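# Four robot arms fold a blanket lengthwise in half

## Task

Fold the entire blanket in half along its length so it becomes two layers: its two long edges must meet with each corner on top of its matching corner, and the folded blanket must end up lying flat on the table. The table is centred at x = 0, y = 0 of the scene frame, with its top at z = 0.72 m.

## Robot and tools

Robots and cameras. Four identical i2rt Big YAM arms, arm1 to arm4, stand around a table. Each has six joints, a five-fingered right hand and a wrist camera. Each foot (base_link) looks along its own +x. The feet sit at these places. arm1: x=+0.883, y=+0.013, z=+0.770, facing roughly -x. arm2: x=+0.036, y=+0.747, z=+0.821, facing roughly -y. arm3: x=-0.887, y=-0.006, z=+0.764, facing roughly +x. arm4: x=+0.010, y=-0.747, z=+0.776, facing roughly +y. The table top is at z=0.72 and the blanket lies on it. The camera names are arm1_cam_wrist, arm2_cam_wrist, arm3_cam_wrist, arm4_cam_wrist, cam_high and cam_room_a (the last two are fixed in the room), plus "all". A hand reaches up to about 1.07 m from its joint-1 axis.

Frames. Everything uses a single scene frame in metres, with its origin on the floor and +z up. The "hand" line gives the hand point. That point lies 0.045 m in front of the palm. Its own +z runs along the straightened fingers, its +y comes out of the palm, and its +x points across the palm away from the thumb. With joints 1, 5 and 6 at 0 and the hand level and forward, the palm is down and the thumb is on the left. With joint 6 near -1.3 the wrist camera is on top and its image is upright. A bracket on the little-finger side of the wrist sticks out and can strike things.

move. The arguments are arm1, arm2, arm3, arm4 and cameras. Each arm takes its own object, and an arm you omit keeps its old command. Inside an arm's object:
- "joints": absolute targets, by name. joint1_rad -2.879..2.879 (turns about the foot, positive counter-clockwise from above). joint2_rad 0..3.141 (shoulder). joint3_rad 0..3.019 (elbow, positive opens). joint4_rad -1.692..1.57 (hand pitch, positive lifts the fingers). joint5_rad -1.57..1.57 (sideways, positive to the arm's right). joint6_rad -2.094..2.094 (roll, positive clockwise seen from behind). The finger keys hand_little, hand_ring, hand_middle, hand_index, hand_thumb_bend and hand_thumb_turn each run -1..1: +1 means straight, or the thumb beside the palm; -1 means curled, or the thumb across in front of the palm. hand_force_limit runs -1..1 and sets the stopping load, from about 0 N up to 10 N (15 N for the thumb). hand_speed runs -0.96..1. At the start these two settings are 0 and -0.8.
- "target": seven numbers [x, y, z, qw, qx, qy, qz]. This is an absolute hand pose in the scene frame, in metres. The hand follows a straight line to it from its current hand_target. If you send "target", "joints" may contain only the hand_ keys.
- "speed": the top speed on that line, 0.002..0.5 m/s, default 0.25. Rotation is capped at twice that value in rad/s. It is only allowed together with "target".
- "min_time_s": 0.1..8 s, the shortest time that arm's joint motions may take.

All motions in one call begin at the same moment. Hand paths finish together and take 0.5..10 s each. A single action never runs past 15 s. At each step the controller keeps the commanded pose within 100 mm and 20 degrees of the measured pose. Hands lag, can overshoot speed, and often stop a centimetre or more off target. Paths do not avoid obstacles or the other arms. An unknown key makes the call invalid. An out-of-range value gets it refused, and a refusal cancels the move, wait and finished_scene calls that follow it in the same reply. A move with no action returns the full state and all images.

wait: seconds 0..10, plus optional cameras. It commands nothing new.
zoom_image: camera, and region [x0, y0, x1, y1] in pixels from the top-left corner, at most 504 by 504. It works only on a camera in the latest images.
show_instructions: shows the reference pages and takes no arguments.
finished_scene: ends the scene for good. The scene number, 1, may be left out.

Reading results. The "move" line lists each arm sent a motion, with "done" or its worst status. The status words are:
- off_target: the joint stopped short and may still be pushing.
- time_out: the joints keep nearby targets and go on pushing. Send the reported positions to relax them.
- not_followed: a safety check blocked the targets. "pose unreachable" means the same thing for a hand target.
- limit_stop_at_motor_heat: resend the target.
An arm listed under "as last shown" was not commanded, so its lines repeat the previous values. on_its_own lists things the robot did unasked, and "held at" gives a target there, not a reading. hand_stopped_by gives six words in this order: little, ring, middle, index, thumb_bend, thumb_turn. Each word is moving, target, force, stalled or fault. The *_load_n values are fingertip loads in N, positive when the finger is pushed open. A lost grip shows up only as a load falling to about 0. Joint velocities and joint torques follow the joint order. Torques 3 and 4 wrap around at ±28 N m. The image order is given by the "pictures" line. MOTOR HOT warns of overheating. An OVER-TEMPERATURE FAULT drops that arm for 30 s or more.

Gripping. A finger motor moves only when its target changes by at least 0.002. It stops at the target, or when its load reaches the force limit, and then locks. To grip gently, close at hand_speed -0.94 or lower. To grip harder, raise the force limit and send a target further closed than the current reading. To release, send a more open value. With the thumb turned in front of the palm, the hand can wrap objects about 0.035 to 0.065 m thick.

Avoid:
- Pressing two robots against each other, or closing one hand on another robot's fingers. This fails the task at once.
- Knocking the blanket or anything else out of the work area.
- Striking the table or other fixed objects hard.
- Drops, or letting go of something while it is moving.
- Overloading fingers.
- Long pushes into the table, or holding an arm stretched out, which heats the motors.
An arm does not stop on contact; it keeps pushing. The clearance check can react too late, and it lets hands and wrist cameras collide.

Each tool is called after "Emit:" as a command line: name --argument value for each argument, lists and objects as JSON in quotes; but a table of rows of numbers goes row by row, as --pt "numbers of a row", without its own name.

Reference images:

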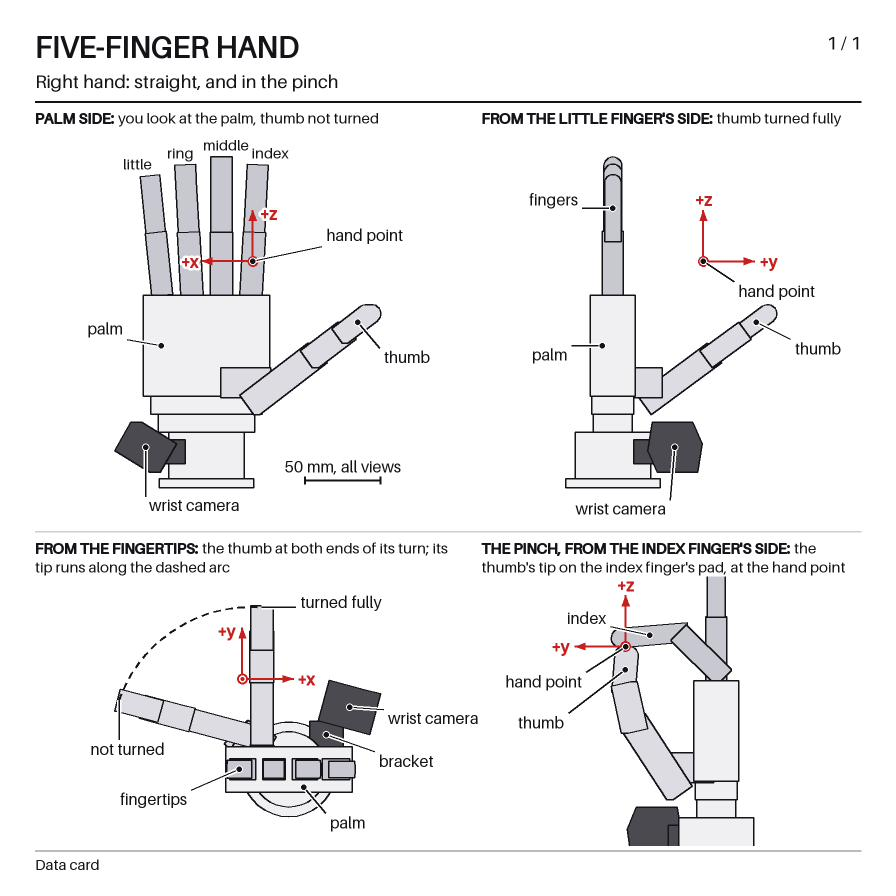

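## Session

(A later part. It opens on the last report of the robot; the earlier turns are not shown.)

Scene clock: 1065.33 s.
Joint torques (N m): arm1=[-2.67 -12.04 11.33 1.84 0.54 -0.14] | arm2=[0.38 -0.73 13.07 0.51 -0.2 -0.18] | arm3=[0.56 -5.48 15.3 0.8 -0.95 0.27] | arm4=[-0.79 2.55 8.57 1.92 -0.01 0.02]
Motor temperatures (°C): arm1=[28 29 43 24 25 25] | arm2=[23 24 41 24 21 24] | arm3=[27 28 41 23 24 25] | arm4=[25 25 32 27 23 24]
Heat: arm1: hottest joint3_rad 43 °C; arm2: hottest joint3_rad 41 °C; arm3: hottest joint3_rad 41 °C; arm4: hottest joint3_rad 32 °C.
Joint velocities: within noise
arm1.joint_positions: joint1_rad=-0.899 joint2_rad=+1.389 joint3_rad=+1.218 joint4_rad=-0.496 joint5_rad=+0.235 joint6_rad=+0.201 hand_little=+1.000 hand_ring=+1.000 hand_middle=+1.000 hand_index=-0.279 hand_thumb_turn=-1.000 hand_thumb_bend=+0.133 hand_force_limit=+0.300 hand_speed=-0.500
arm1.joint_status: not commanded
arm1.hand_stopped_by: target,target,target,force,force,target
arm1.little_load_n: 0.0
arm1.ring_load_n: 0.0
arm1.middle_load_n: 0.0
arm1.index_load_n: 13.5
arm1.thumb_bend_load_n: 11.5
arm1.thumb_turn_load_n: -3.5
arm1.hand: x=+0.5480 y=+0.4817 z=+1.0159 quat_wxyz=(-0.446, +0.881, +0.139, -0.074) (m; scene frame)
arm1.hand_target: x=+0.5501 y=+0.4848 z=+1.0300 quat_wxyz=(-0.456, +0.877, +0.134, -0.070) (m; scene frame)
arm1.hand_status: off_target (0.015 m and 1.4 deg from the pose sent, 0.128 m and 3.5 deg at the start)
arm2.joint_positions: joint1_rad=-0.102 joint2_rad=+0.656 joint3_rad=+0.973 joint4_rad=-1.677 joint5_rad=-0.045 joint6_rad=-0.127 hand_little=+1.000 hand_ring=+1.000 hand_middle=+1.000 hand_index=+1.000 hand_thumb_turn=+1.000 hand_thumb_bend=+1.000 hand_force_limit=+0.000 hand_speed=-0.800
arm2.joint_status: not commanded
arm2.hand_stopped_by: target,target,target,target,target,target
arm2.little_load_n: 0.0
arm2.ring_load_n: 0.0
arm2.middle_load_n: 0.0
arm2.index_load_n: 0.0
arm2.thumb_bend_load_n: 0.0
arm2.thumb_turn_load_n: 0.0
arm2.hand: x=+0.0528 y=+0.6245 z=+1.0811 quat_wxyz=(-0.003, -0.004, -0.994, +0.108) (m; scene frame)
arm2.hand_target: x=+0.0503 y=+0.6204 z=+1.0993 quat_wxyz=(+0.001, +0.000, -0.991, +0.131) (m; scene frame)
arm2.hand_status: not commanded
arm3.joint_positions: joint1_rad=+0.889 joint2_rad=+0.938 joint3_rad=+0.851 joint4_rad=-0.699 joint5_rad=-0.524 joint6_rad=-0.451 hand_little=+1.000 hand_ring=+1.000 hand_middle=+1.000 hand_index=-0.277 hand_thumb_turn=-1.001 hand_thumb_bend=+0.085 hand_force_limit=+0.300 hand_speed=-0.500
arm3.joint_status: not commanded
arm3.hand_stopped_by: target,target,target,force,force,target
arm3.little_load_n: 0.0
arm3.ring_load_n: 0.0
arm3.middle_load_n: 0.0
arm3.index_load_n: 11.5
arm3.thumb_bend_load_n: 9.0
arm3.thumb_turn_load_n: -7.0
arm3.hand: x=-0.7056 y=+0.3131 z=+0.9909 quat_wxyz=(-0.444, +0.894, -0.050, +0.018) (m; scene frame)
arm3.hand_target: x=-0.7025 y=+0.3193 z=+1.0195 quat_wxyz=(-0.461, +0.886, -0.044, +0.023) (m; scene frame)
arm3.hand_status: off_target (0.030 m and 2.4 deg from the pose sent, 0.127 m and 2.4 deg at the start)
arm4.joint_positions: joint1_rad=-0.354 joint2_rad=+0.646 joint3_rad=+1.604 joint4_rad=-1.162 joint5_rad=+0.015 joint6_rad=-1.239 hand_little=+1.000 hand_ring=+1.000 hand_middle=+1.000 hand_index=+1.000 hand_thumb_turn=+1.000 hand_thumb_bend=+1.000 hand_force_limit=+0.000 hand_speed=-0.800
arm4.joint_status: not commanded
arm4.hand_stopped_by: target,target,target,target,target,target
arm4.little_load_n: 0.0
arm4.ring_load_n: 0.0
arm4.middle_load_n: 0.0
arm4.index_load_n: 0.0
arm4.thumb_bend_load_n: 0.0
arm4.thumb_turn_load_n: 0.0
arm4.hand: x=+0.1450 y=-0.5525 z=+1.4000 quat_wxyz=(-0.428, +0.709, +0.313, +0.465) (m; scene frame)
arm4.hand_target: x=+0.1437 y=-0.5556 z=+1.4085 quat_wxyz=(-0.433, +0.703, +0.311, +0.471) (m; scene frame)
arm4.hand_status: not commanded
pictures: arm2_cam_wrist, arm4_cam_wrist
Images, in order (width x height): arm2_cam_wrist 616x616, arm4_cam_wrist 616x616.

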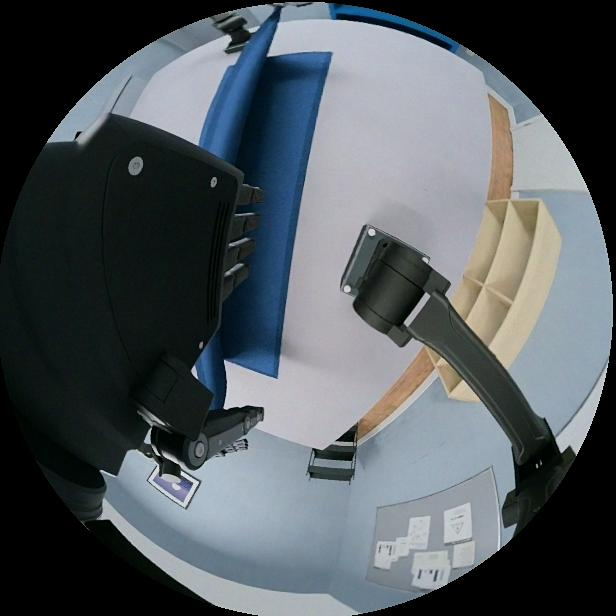

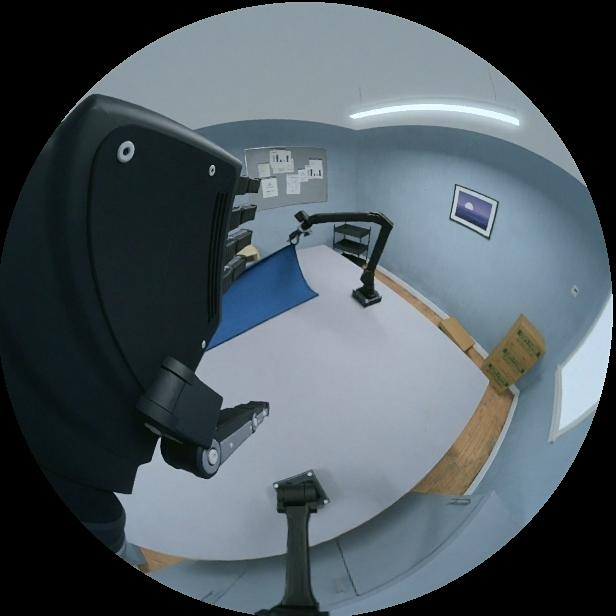

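Emit:
move --arm1 '{"target": [0.580, 0.32, 1.11, 0.4564, -0.8768, -0.1346, 0.0701], "speed": 0.15}' --arm3 '{"target": [-0.670, 0.145, 1.11, 0.4612, -0.8860, 0.0444, -0.0231], "speed": 0.15}' --cameras '["arm1_cam_wrist", "arm3_cam_wrist", "arm2_cam_wrist", "cam_high", "cam_room_a"]'

Emit:
zoom_image --camera "cam_high" --region '[20, 80, 440, 280]'

Scene clock: 1086.70 s.
Joint torques (N m): arm1=[-2.32 -6.65 10.76 1.62 0.61 -0.13] | arm2=[0.09 -1.08 13.09 0.57 -0.18 -0.21] | arm3=[0.32 -3.49 14.28 -0.29 -1.02 0.22] | arm4=[-0.79 2.26 8.61 1.95 0 0.02]
Motor temperatures (°C): arm1=[28 29 43 24 25 25] | arm2=[23 24 41 24 21 24] | arm3=[27 28 44 23 24 25] | arm4=[25 25 32 27 23 24]
Heat: arm1: hottest joint3_rad 43 °C; arm2: hottest joint3_rad 41 °C; arm3: hottest joint3_rad 44 °C; arm4: hottest joint3_rad 32 °C.
move: arm1 done; arm3 off_target
Joint velocities: within noise
arm1.joint_positions: joint1_rad=-0.674 joint2_rad=+1.016 joint3_rad=+1.152 joint4_rad=-0.844 joint5_rad=+0.415 joint6_rad=+0.352 hand_little=+1.000 hand_ring=+1.000 hand_middle=+1.000 hand_index=-0.279 hand_thumb_turn=-1.000 hand_thumb_bend=+0.133 hand_force_limit=+0.300 hand_speed=-0.500
arm1.joint_status: not commanded
arm1.hand_stopped_by: target,target,target,force,force,target
arm1.little_load_n: 0.0
arm1.ring_load_n: 0.0
arm1.middle_load_n: 0.0
arm1.index_load_n: 13.5
arm1.thumb_bend_load_n: 11.5
arm1.thumb_turn_load_n: -3.0
arm1.hand: x=+0.5767 y=+0.3210 z=+1.1020 quat_wxyz=(-0.450, +0.879, +0.136, -0.074) (m; scene frame)
arm1.hand_target: x=+0.5801 y=+0.3201 z=+1.1101 quat_wxyz=(-0.457, +0.877, +0.134, -0.070) (m; scene frame)
arm1.hand_status: done (0.009 m and 0.9 deg from the pose sent, 0.190 m and 1.4 deg at the start)
arm2, arm4: as last shown
arm2.little_load_n: 0.5
arm2.index_load_n: -0.5
arm3.joint_positions: joint1_rad=+0.230 joint2_rad=+0.916 joint3_rad=+1.143 joint4_rad=-1.518 joint5_rad=-0.908 joint6_rad=-1.197 hand_little=+1.000 hand_ring=+1.000 hand_middle=+1.000 hand_index=-0.277 hand_thumb_turn=-1.001 hand_thumb_bend=+0.085 hand_force_limit=+0.300 hand_speed=-0.500
arm3.joint_status: not commanded
arm3.hand_stopped_by: target,target,target,force,force,target
arm3.little_load_n: 0.0
arm3.ring_load_n: 0.0
arm3.middle_load_n: -0.5
arm3.index_load_n: 11.5
arm3.thumb_bend_load_n: 9.0
arm3.thumb_turn_load_n: -7.0
arm3.hand: x=-0.6733 y=+0.1446 z=+1.0891 quat_wxyz=(-0.456, +0.888, -0.048, +0.012) (m; scene frame)
arm3.hand_target: x=-0.6706 y=+0.1450 z=+1.1093 quat_wxyz=(-0.461, +0.886, -0.045, +0.023) (m; scene frame)
arm3.hand_status: off_target (0.021 m and 1.5 deg from the pose sent, 0.209 m and 2.3 deg at the start)
pictures: arm1_cam_wrist, arm2_cam_wrist, arm3_cam_wrist, cam_high, cam_room_a
Images, in order (width x height): arm1_cam_wrist 616x616, arm2_cam_wrist 616x616, arm3_cam_wrist 616x616, cam_high 504x504, cam_room_a 504x504.

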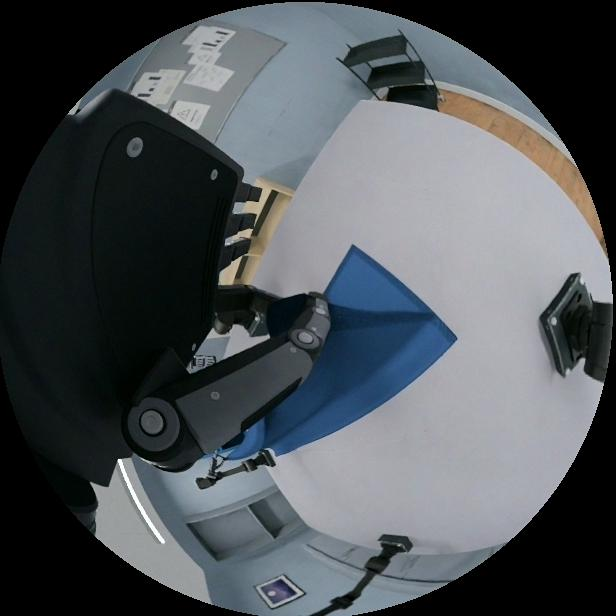

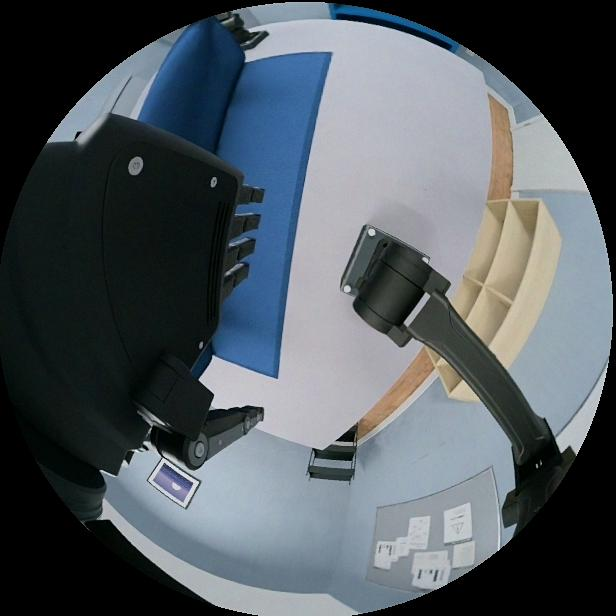

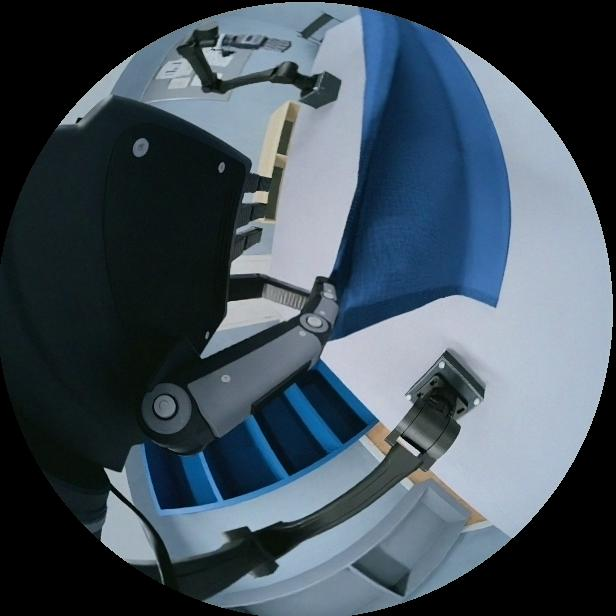

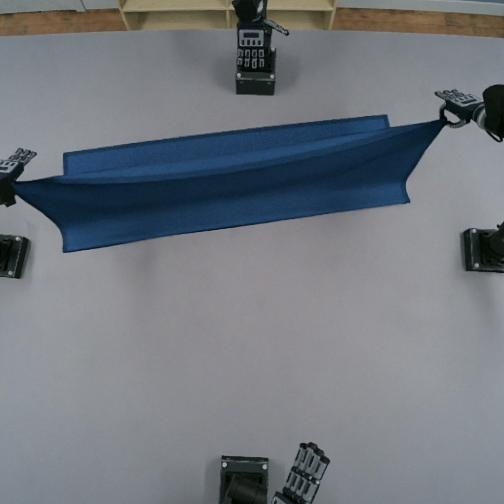

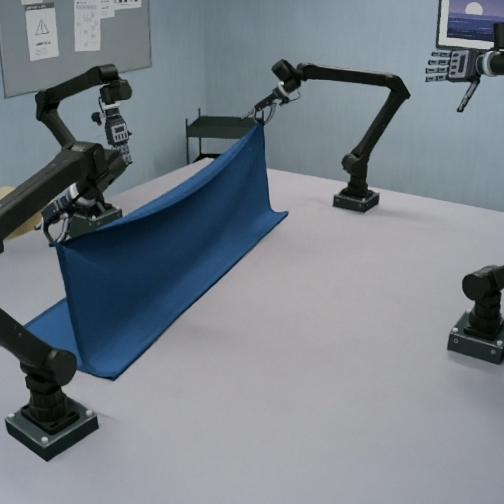

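Scaled by 1.200.

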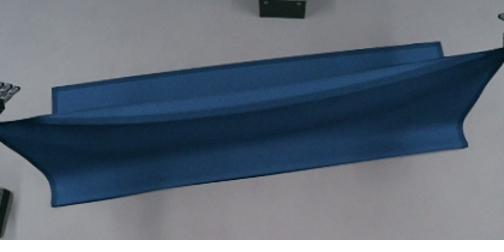

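Emit:
move --arm1 '{"target": [0.595, 0.13, 1.15, 0.4564, -0.8768, -0.1346, 0.0701], "speed": 0.15}' --arm3 '{"target": [-0.645, -0.02, 1.16, 0.4612, -0.8860, 0.0444, -0.0231], "speed": 0.15}' --cameras '["arm1_cam_wrist", "arm3_cam_wrist", "arm2_cam_wrist", "cam_high", "cam_room_a"]'

Emit:
zoom_image --camera "cam_high" --region '[20, 80, 440, 280]'

Scene clock: 1098.10 s.
Joint torques (N m): arm1=[-1.73 -3.02 13.24 0.64 0.76 -0.09] | arm2=[0.62 -1.2 13 0.57 -0.19 -0.24] | arm3=[0.03 -3.55 14 -0.05 -0.47 0.19] | arm4=[-0.79 2.43 8.61 1.89 -0.01 0.02]
Motor temperatures (°C): arm1=[28 28 42 24 26 25] | arm2=[23 24 41 24 21 24] | arm3=[27 28 45 23 24 25] | arm4=[25 25 32 27 23 24]
Heat: arm1: hottest joint3_rad 42 °C; arm2: hottest joint3_rad 41 °C; arm3: hottest joint3_rad 45 °C; arm4: hottest joint3_rad 32 °C.
move: arm1 off_target; arm3 off_target
Joint velocities: within noise
arm1.joint_positions: joint1_rad=-0.034 joint2_rad=+0.872 joint3_rad=+1.201 joint4_rad=-1.458 joint5_rad=+0.842 joint6_rad=+0.978 hand_little=+1.000 hand_ring=+1.000 hand_middle=+1.000 hand_index=-0.279 hand_thumb_turn=-1.000 hand_thumb_bend=+0.133 hand_force_limit=+0.300 hand_speed=-0.500
arm1.joint_status: not commanded
arm1.hand_stopped_by: target,target,target,force,force,target
arm1.little_load_n: 0.0
arm1.ring_load_n: 0.0
arm1.middle_load_n: 0.0
arm1.index_load_n: 13.5
arm1.thumb_bend_load_n: 11.5
arm1.thumb_turn_load_n: -3.0
arm1.hand: x=+0.5978 y=+0.1319 z=+1.1257 quat_wxyz=(-0.449, +0.881, +0.140, -0.054) (m; scene frame)
arm1.hand_target: x=+0.5956 y=+0.1301 z=+1.1493 quat_wxyz=(-0.456, +0.877, +0.135, -0.070) (m; scene frame)
arm1.hand_status: off_target (0.025 m and 2.2 deg from the pose sent, 0.198 m and 0.9 deg at the start)
arm2, arm4: as last shown
arm2.little_load_n: 0.0
arm2.index_load_n: 0.0
arm2.thumb_turn_load_n: -0.5
arm3.joint_positions: joint1_rad=-0.324 joint2_rad=+0.870 joint3_rad=+1.302 joint4_rad=-1.665 joint5_rad=-0.776 joint6_rad=-1.492 hand_little=+1.000 hand_ring=+1.000 hand_middle=+1.000 hand_index=-0.277 hand_thumb_turn=-1.001 hand_thumb_bend=+0.085 hand_force_limit=+0.300 hand_speed=-0.500
arm3.joint_status: not commanded
arm3.hand_stopped_by: target,target,target,force,force,target
arm3.little_load_n: 0.0
arm3.ring_load_n: 0.0
arm3.middle_load_n: 0.0
arm3.index_load_n: 12.0
arm3.thumb_bend_load_n: 9.0
arm3.thumb_turn_load_n: -6.0
arm3.hand: x=-0.6414 y=-0.0172 z=+1.1363 quat_wxyz=(-0.345, +0.898, -0.167, +0.216) (m; scene frame)
arm3.hand_target: x=-0.6446 y=-0.0183 z=+1.1585 quat_wxyz=(-0.337, +0.897, -0.161, +0.237) (m; scene frame)
arm3.hand_status: off_target (0.024 m and 29.5 deg from the pose sent, 0.181 m and 1.5 deg at the start; pose on its path clipped on 36 of 67 steps; a joint's target at an end of its range on 60 of 67 steps)
pictures: arm1_cam_wrist, arm2_cam_wrist, arm3_cam_wrist, cam_high, cam_room_a
Images, in order (width x height): arm1_cam_wrist 616x616, arm2_cam_wrist 616x616, arm3_cam_wrist 616x616, cam_high 504x504, cam_room_a 504x504.

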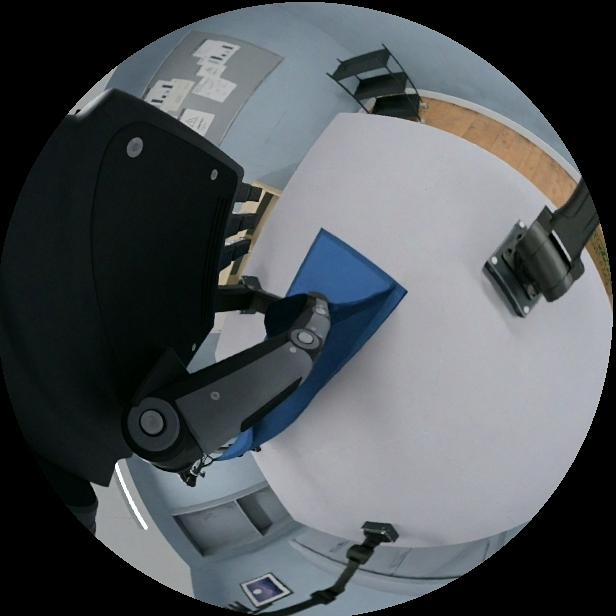

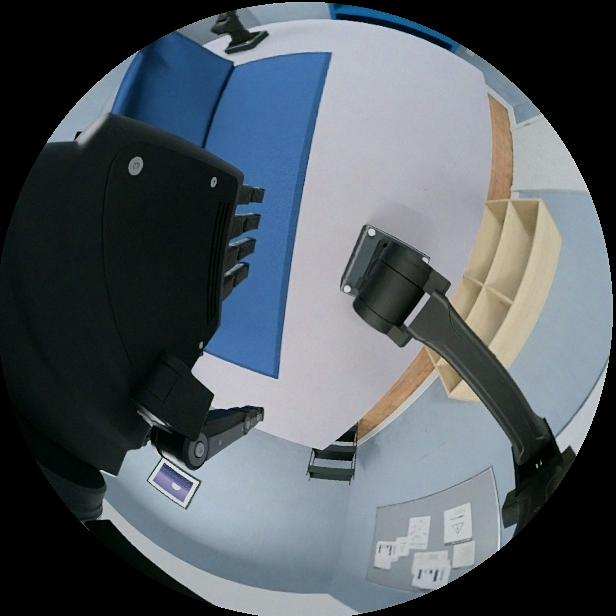

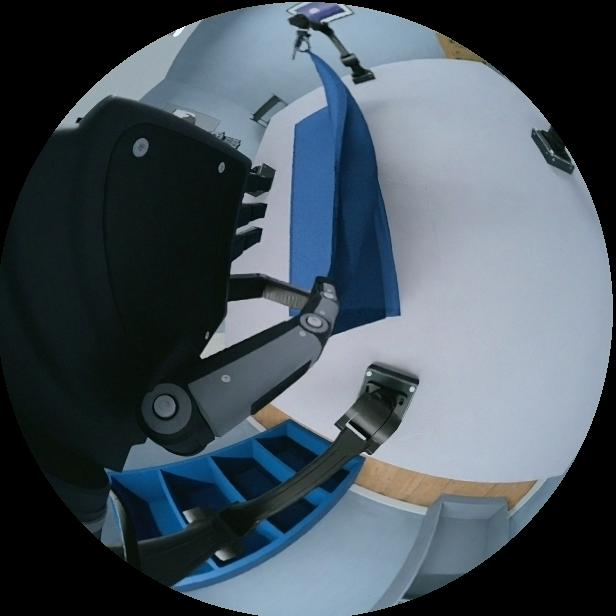

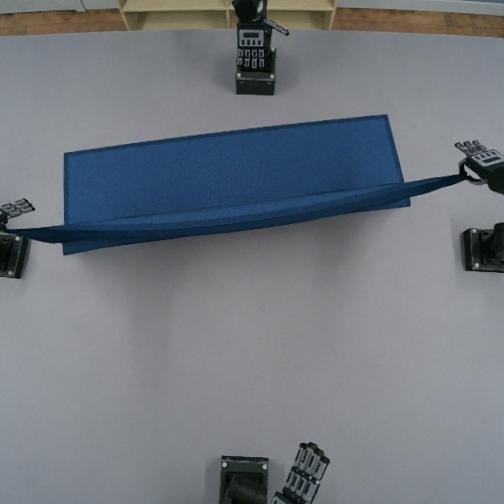

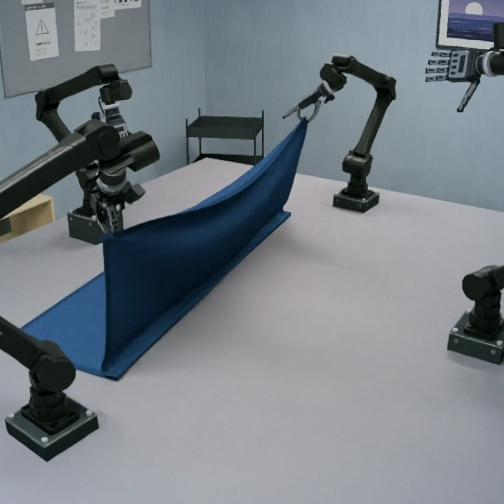

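Scaled by 1.200.

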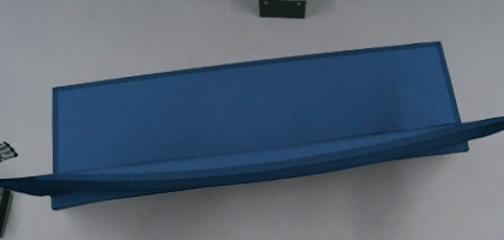

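Emit:
move --arm1 '{"target": [0.600, 0.07, 1.10, 0.4564, -0.8768, -0.1346, 0.0701], "speed": 0.12}' --arm3 '{"target": [-0.640, -0.08, 1.11, 0.337, -0.897, 0.161, -0.237], "speed": 0.12}' --cameras '["arm1_cam_wrist", "arm3_cam_wrist", "cam_high", "cam_room_a"]'

Emit:
zoom_image --camera "cam_high" --region '[20, 80, 440, 280]'

Scene clock: 1115.43 s.
Joint torques (N m): arm1=[-1.67 -3.55 9.03 0.16 0.76 -0.07] | arm2=[0.44 -0.97 13.09 0.54 -0.18 -0.21] | arm3=[-0.15 -3.55 9.36 -0.13 -0.65 0.13] | arm4=[-0.67 2.2 8.65 2.02 -0.02 0.03]
Motor temperatures (°C): arm1=[28 27 44 24 26 25] | arm2=[23 24 41 24 21 24] | arm3=[27 27 43 23 24 25] | arm4=[25 25 32 27 23 24]
Heat: arm1: hottest joint3_rad 44 °C; arm2: hottest joint3_rad 41 °C; arm3: hottest joint3_rad 43 °C; arm4: hottest joint3_rad 32 °C.
move: arm1 done; arm3 off_target
Joint velocities: within noise
arm1.joint_positions: joint1_rad=+0.245 joint2_rad=+0.897 joint3_rad=+1.147 joint4_rad=-1.665 joint5_rad=+0.930 joint6_rad=+1.398 hand_little=+1.000 hand_ring=+1.000 hand_middle=+1.000 hand_index=-0.279 hand_thumb_turn=-1.000 hand_thumb_bend=+0.133 hand_force_limit=+0.300 hand_speed=-0.500
arm1.joint_status: not commanded
arm1.hand_stopped_by: target,target,target,force,force,target
arm1.little_load_n: 0.0
arm1.ring_load_n: 0.0
arm1.middle_load_n: 0.0
arm1.index_load_n: 13.0
arm1.thumb_bend_load_n: 11.5
arm1.thumb_turn_load_n: -3.5
arm1.hand: x=+0.5974 y=+0.0715 z=+1.0973 quat_wxyz=(-0.453, +0.879, +0.131, -0.072) (m; scene frame)
arm1.hand_target: x=+0.5999 y=+0.0703 z=+1.1000 quat_wxyz=(-0.456, +0.877, +0.135, -0.072) (m; scene frame)
arm1.hand_status: done (0.004 m and 0.6 deg from the pose sent, 0.067 m and 2.2 deg at the start; a joint's target at an end of its range on 22 of 46 steps)
arm2, arm4: as last shown
arm2.thumb_turn_load_n: 0.0
arm3.joint_positions: joint1_rad=-0.546 joint2_rad=+0.904 joint3_rad=+1.248 joint4_rad=-1.667 joint5_rad=-0.810 joint6_rad=-1.746 hand_little=+1.000 hand_ring=+1.000 hand_middle=+1.000 hand_index=-0.277 hand_thumb_turn=-1.001 hand_thumb_bend=+0.085 hand_force_limit=+0.300 hand_speed=-0.500
arm3.joint_status: not commanded
arm3.hand_stopped_by: target,target,target,force,force,target
arm3.little_load_n: 0.0
arm3.ring_load_n: 0.0
arm3.middle_load_n: -0.5
arm3.index_load_n: 12.0
arm3.thumb_bend_load_n: 9.0
arm3.thumb_turn_load_n: -6.5
arm3.hand: x=-0.6346 y=-0.0800 z=+1.1096 quat_wxyz=(-0.318, +0.897, -0.167, +0.259) (m; scene frame)
arm3.hand_target: x=-0.6392 y=-0.0794 z=+1.1095 quat_wxyz=(-0.319, +0.897, -0.173, +0.254) (m; scene frame)
arm3.hand_status: off_target (0.005 m and 3.4 deg from the pose sent, 0.068 m and 2.7 deg at the start; a joint's target at an end of its range on 45 of 46 steps)
pictures: arm1_cam_wrist, arm3_cam_wrist, cam_high, cam_room_a
Images, in order (width x height): arm1_cam_wrist 616x616, arm3_cam_wrist 616x616, cam_high 504x504, cam_room_a 504x504.

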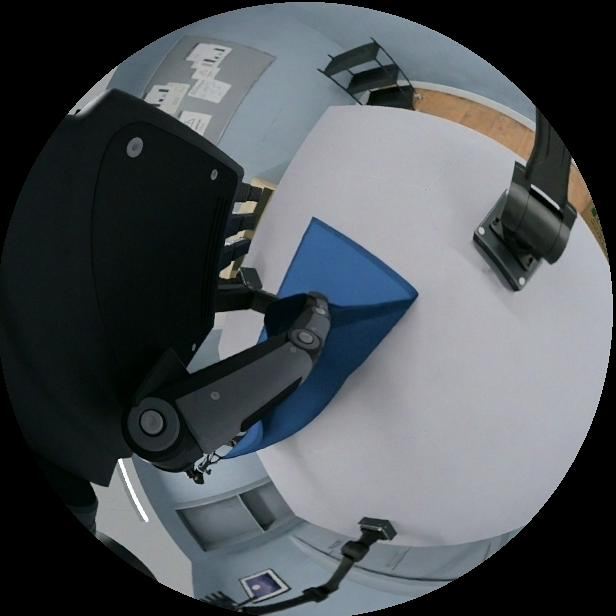

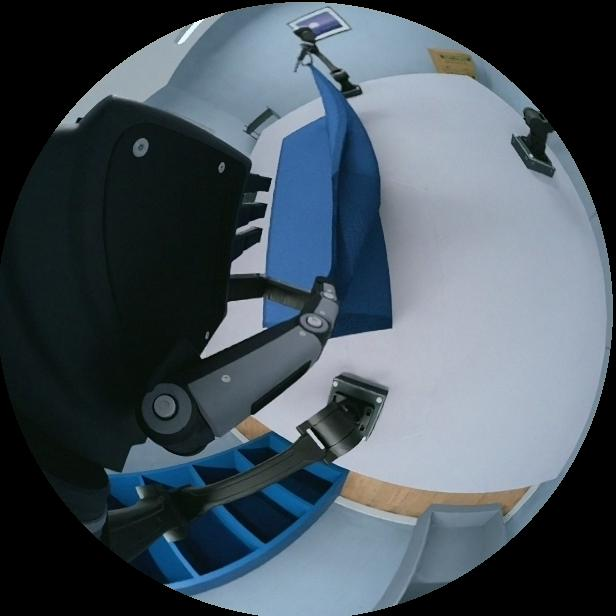

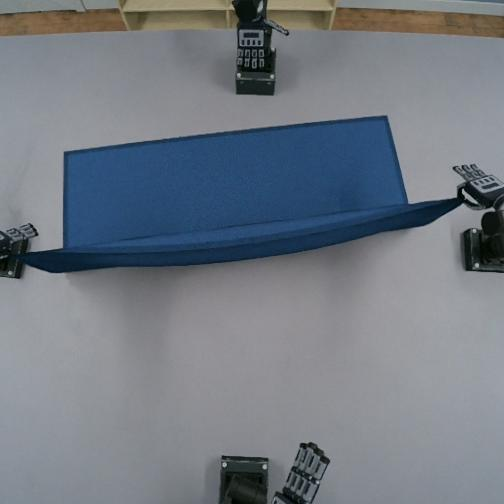

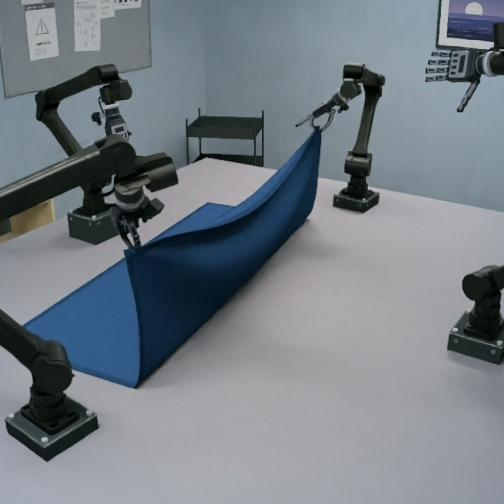

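Scaled by 1.200.

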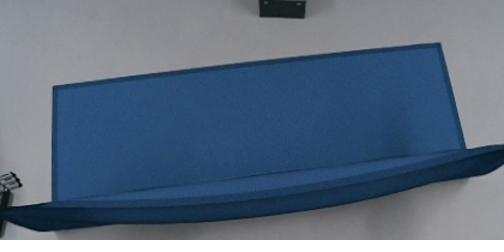

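Emit:
move --arm1 '{"target": [0.592, 0.15, 1.13, 0.4564, -0.8768, -0.1346, 0.0701], "speed": 0.12}' --arm3 '{"target": [-0.65, 0.0, 1.13, 0.4612, -0.8860, 0.0444, -0.0231], "speed": 0.12}' --cameras '["cam_high", "cam_room_a"]'

Scene clock: 1134.67 s.
Joint torques (N m): arm1=[-4.13 -4.48 11.88 1.83 0.5 -0.32] | arm2=[0.85 -1.44 13.12 0.54 -0.18 -0.2] | arm3=[1.26 -4.13 11.78 -0.08 -0.75 0.41] | arm4=[-0.62 2.43 8.65 1.95 -0.01 0.03]
Motor temperatures (°C): arm1=[28 26 43 24 26 25] | arm2=[23 24 41 24 21 24] | arm3=[27 27 42 23 24 25] | arm4=[25 25 32 27 23 24]
Heat: arm1: hottest joint3_rad 43 °C; arm2: hottest joint3_rad 41 °C; arm3: hottest joint3_rad 42 °C; arm4: hottest joint3_rad 32 °C.
move: arm1 off_target; arm3 off_target
Joint velocities: within noise
arm1.joint_positions: joint1_rad=-0.085 joint2_rad=+0.867 joint3_rad=+1.147 joint4_rad=-1.352 joint5_rad=+0.809 joint6_rad=+0.890 hand_little=+1.000 hand_ring=+1.000 hand_middle=+1.000 hand_index=-0.279 hand_thumb_turn=-1.000 hand_thumb_bend=+0.133 hand_force_limit=+0.300 hand_speed=-0.500
arm1.joint_status: not commanded
arm1.hand_stopped_by: target,target,target,force,force,target
arm1.little_load_n: 0.0
arm1.ring_load_n: 0.0
arm1.middle_load_n: 0.0
arm1.index_load_n: 13.0
arm1.thumb_bend_load_n: 11.5
arm1.thumb_turn_load_n: -3.0
arm1.hand: x=+0.5905 y=+0.1430 z=+1.1081 quat_wxyz=(-0.447, +0.881, +0.149, -0.054) (m; scene frame)
arm1.hand_target: x=+0.5926 y=+0.1496 z=+1.1298 quat_wxyz=(-0.457, +0.877, +0.134, -0.070) (m; scene frame)
arm1.hand_status: off_target (0.023 m and 2.7 deg from the pose sent, 0.085 m and 0.6 deg at the start)
arm2, arm4: as last shown
arm3.joint_positions: joint1_rad=-0.276 joint2_rad=+0.873 joint3_rad=+1.248 joint4_rad=-1.667 joint5_rad=-0.784 joint6_rad=-1.542 hand_little=+1.000 hand_ring=+1.000 hand_middle=+1.000 hand_index=-0.277 hand_thumb_turn=-1.001 hand_thumb_bend=+0.085 hand_force_limit=+0.300 hand_speed=-0.500
arm3.joint_status: not commanded
arm3.hand_stopped_by: target,target,target,force,force,target
arm3.little_load_n: 0.0
arm3.ring_load_n: 0.0
arm3.middle_load_n: 0.0
arm3.index_load_n: 12.0
arm3.thumb_bend_load_n: 9.0
arm3.thumb_turn_load_n: -6.0
arm3.hand: x=-0.6433 y=-0.0041 z=+1.1150 quat_wxyz=(-0.355, +0.905, -0.134, +0.191) (m; scene frame)
arm3.hand_target: x=-0.6493 y=+0.0011 z=+1.1289 quat_wxyz=(-0.356, +0.903, -0.135, +0.197) (m; scene frame)
arm3.hand_status: off_target (0.017 m and 25.1 deg from the pose sent, 0.084 m and 34.8 deg at the start; pose on its path clipped on 38 of 96 steps; a joint's target at an end of its range on 96 of 96 steps)
arm4.thumb_turn_load_n: 0.5
pictures: cam_high, cam_room_a
Images, in order (width x height): cam_high 504x504, cam_room_a 504x504.

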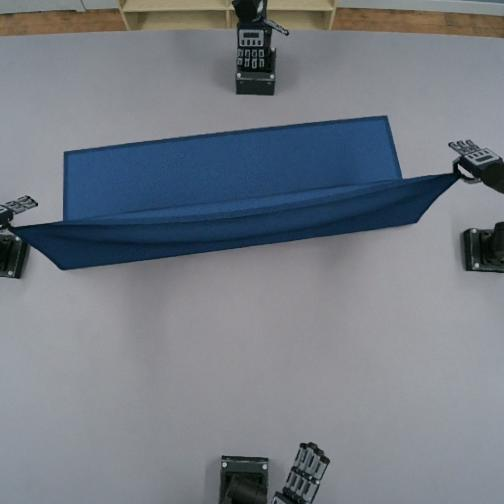

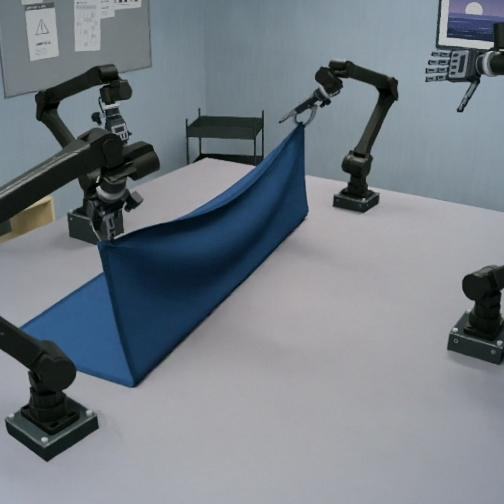

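Emit:
move --arm1 '{"target": [0.58, 0.30, 1.11, 0.4564, -0.8768, -0.1346, 0.0701], "speed": 0.14}' --arm3 '{"target": [-0.665, 0.14, 1.11, 0.4612, -0.8860, 0.0444, -0.0231], "speed": 0.14}' --cameras '["cam_high", "cam_room_a"]'

Emit:
move --arm1 '{"target": [0.56, 0.45, 1.00, 0.4564, -0.8768, -0.1346, 0.0701], "speed": 0.14}' --arm3 '{"target": [-0.685, 0.285, 1.00, 0.4612, -0.8860, 0.0444, -0.0231], "speed": 0.14}' --cameras '["cam_high", "cam_room_a"]'

Scene clock: 1144.20 s.
Joint torques (N m): arm1=[-4.19 -5.6 11.03 2.78 0.3 -0.29] | arm2=[0.5 -0.85 13.08 0.59 -0.18 -0.23] | arm3=[1.44 -3.9 9.17 0.79 -1.02 0.48] | arm4=[-0.62 2.14 8.65 1.88 -0.01 0.01]
Motor temperatures (°C): arm1=[28 26 43 24 26 25] | arm2=[23 24 41 24 21 24] | arm3=[27 27 42 23 24 25] | arm4=[25 25 33 27 23 24]
Heat: arm1: hottest joint3_rad 43 °C; arm2: hottest joint3_rad 41 °C; arm3: hottest joint3_rad 42 °C; arm4: hottest joint3_rad 33 °C.
move: arm1 off_target; arm3 done
Joint velocities: within noise
arm1.joint_positions: joint1_rad=-0.597 joint2_rad=+0.979 joint3_rad=+1.132 joint4_rad=-0.903 joint5_rad=+0.465 joint6_rad=+0.404 hand_little=+1.000 hand_ring=+1.000 hand_middle=+1.000 hand_index=-0.279 hand_thumb_turn=-1.000 hand_thumb_bend=+0.133 hand_force_limit=+0.300 hand_speed=-0.500
arm1.joint_status: not commanded
arm1.hand_stopped_by: target,target,target,force,force,target
arm1.little_load_n: 0.0
arm1.ring_load_n: 0.0
arm1.middle_load_n: 0.0
arm1.index_load_n: 13.5
arm1.thumb_bend_load_n: 11.5
arm1.thumb_turn_load_n: -3.5
arm1.hand: x=+0.5758 y=+0.2895 z=+1.0975 quat_wxyz=(-0.443, +0.883, +0.143, -0.070) (m; scene frame)
arm1.hand_target: x=+0.5802 y=+0.2996 z=+1.1099 quat_wxyz=(-0.456, +0.877, +0.134, -0.070) (m; scene frame)
arm1.hand_status: off_target (0.017 m and 1.9 deg from the pose sent, 0.157 m and 2.7 deg at the start)
arm2, arm4: as last shown
arm2.middle_load_n: -0.5
arm3.joint_positions: joint1_rad=+0.192 joint2_rad=+0.939 joint3_rad=+1.214 joint4_rad=-1.568 joint5_rad=-0.915 joint6_rad=-1.261 hand_little=+1.000 hand_ring=+1.000 hand_middle=+1.000 hand_index=-0.277 hand_thumb_turn=-1.001 hand_thumb_bend=+0.085 hand_force_limit=+0.300 hand_speed=-0.500
arm3.joint_status: not commanded
arm3.hand_stopped_by: target,target,target,force,force,target
arm3.little_load_n: 0.0
arm3.ring_load_n: 0.0
arm3.middle_load_n: 0.0
arm3.index_load_n: 12.0
arm3.thumb_bend_load_n: 9.0
arm3.thumb_turn_load_n: -7.0
arm3.hand: x=-0.6613 y=+0.1360 z=+1.1100 quat_wxyz=(-0.458, +0.888, -0.037, +0.034) (m; scene frame)
arm3.hand_target: x=-0.6649 y=+0.1398 z=+1.1100 quat_wxyz=(-0.461, +0.886, -0.044, +0.023) (m; scene frame)
arm3.hand_status: done (0.006 m and 1.5 deg from the pose sent, 0.146 m and 25.1 deg at the start; a joint's target at an end of its range on 11 of 70 steps)
arm4.thumb_turn_load_n: 0.0
pictures: cam_high, cam_room_a
Images, in order (width x height): cam_high 504x504, cam_room_a 504x504.

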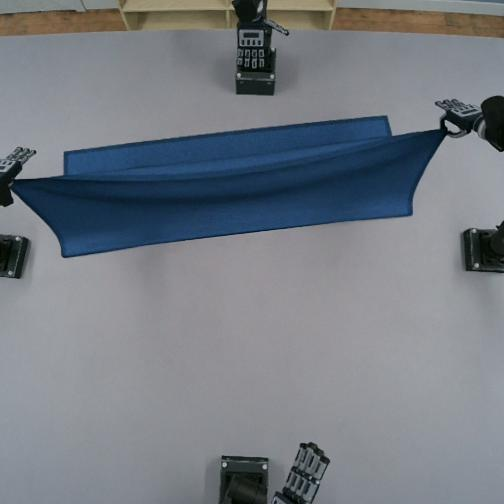

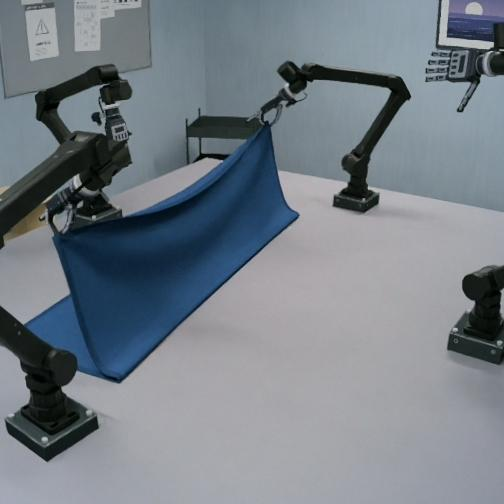

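Scene clock: 1146.33 s.
Joint torques (N m): arm1=[-4.6 -10.29 10.81 3.04 0.19 -0.28] | arm2=[0.21 -0.91 13.07 0.57 -0.19 -0.23] | arm3=[1.73 -4.48 10.19 2.11 -0.72 0.48] | arm4=[-0.79 2.43 8.68 1.95 -0.01 0.02]
Motor temperatures (°C): arm1=[28 26 43 24 26 25] | arm2=[23 24 41 24 21 24] | arm3=[27 27 42 23 24 25] | arm4=[25 25 33 27 23 24]
Heat: arm1: hottest joint3_rad 43 °C; arm2: hottest joint3_rad 41 °C; arm3: hottest joint3_rad 42 °C; arm4: hottest joint3_rad 33 °C.
move: arm1 off_target; arm3 done
Joint velocities: within noise
arm1.joint_positions: joint1_rad=-0.844 joint2_rad=+1.308 joint3_rad=+1.072 joint4_rad=-0.456 joint5_rad=+0.270 joint6_rad=+0.234 hand_little=+1.000 hand_ring=+1.000 hand_middle=+1.000 hand_index=-0.279 hand_thumb_turn=-1.000 hand_thumb_bend=+0.133 hand_force_limit=+0.300 hand_speed=-0.500
arm1.joint_status: not commanded
arm1.hand_stopped_by: target,target,target,force,force,target
arm1.little_load_n: 0.0
arm1.ring_load_n: 0.0
arm1.middle_load_n: 0.0
arm1.index_load_n: 13.0
arm1.thumb_bend_load_n: 11.5
arm1.thumb_turn_load_n: -3.5
arm1.hand: x=+0.5518 y=+0.4351 z=+0.9868 quat_wxyz=(-0.440, +0.884, +0.143, -0.073) (m; scene frame)
arm1.hand_target: x=+0.5603 y=+0.4494 z=+1.0000 quat_wxyz=(-0.456, +0.877, +0.134, -0.070) (m; scene frame)
arm1.hand_status: off_target (0.022 m and 2.3 deg from the pose sent, 0.188 m and 1.9 deg at the start)
arm2, arm4: as last shown
arm2.middle_load_n: 0.0
arm3.joint_positions: joint1_rad=+0.742 joint2_rad=+0.913 joint3_rad=+0.859 joint4_rad=-0.759 joint5_rad=-0.627 joint6_rad=-0.584 hand_little=+1.000 hand_ring=+1.000 hand_middle=+1.000 hand_index=-0.277 hand_thumb_turn=-1.001 hand_thumb_bend=+0.085 hand_force_limit=+0.300 hand_speed=-0.500
arm3.joint_status: not commanded
arm3.hand_stopped_by: target,target,target,force,force,target
arm3.little_load_n: 0.0
arm3.ring_load_n: 0.0
arm3.middle_load_n: 0.0
arm3.index_load_n: 11.5
arm3.thumb_bend_load_n: 9.0
arm3.thumb_turn_load_n: -6.5
arm3.hand: x=-0.6800 y=+0.2801 z=+0.9996 quat_wxyz=(-0.457, +0.888, -0.040, +0.032) (m; scene frame)
arm3.hand_target: x=-0.6850 y=+0.2849 z=+1.0001 quat_wxyz=(-0.461, +0.886, -0.044, +0.023) (m; scene frame)
arm3.hand_status: done (0.007 m and 1.3 deg from the pose sent, 0.187 m and 1.6 deg at the start)
pictures: cam_high, cam_room_a
Images, in order (width x height): cam_high 504x504, cam_room_a 504x504.

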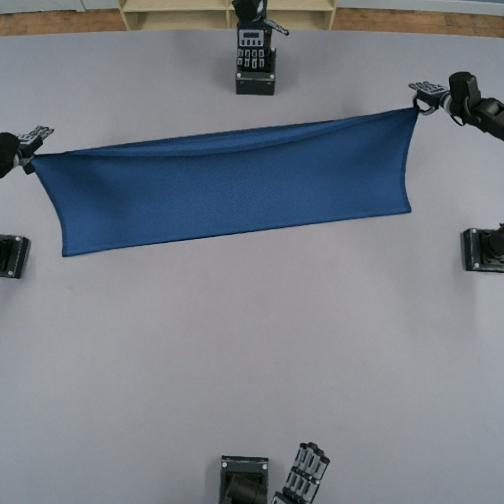

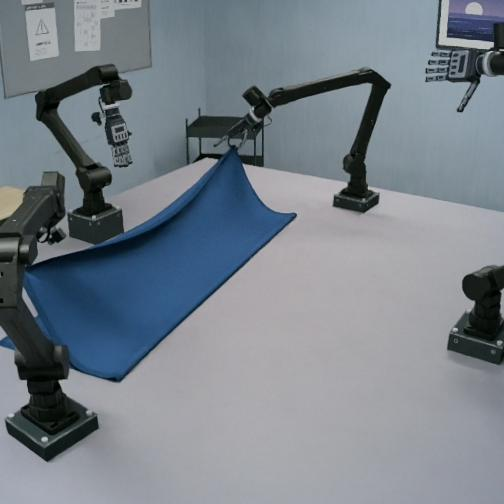

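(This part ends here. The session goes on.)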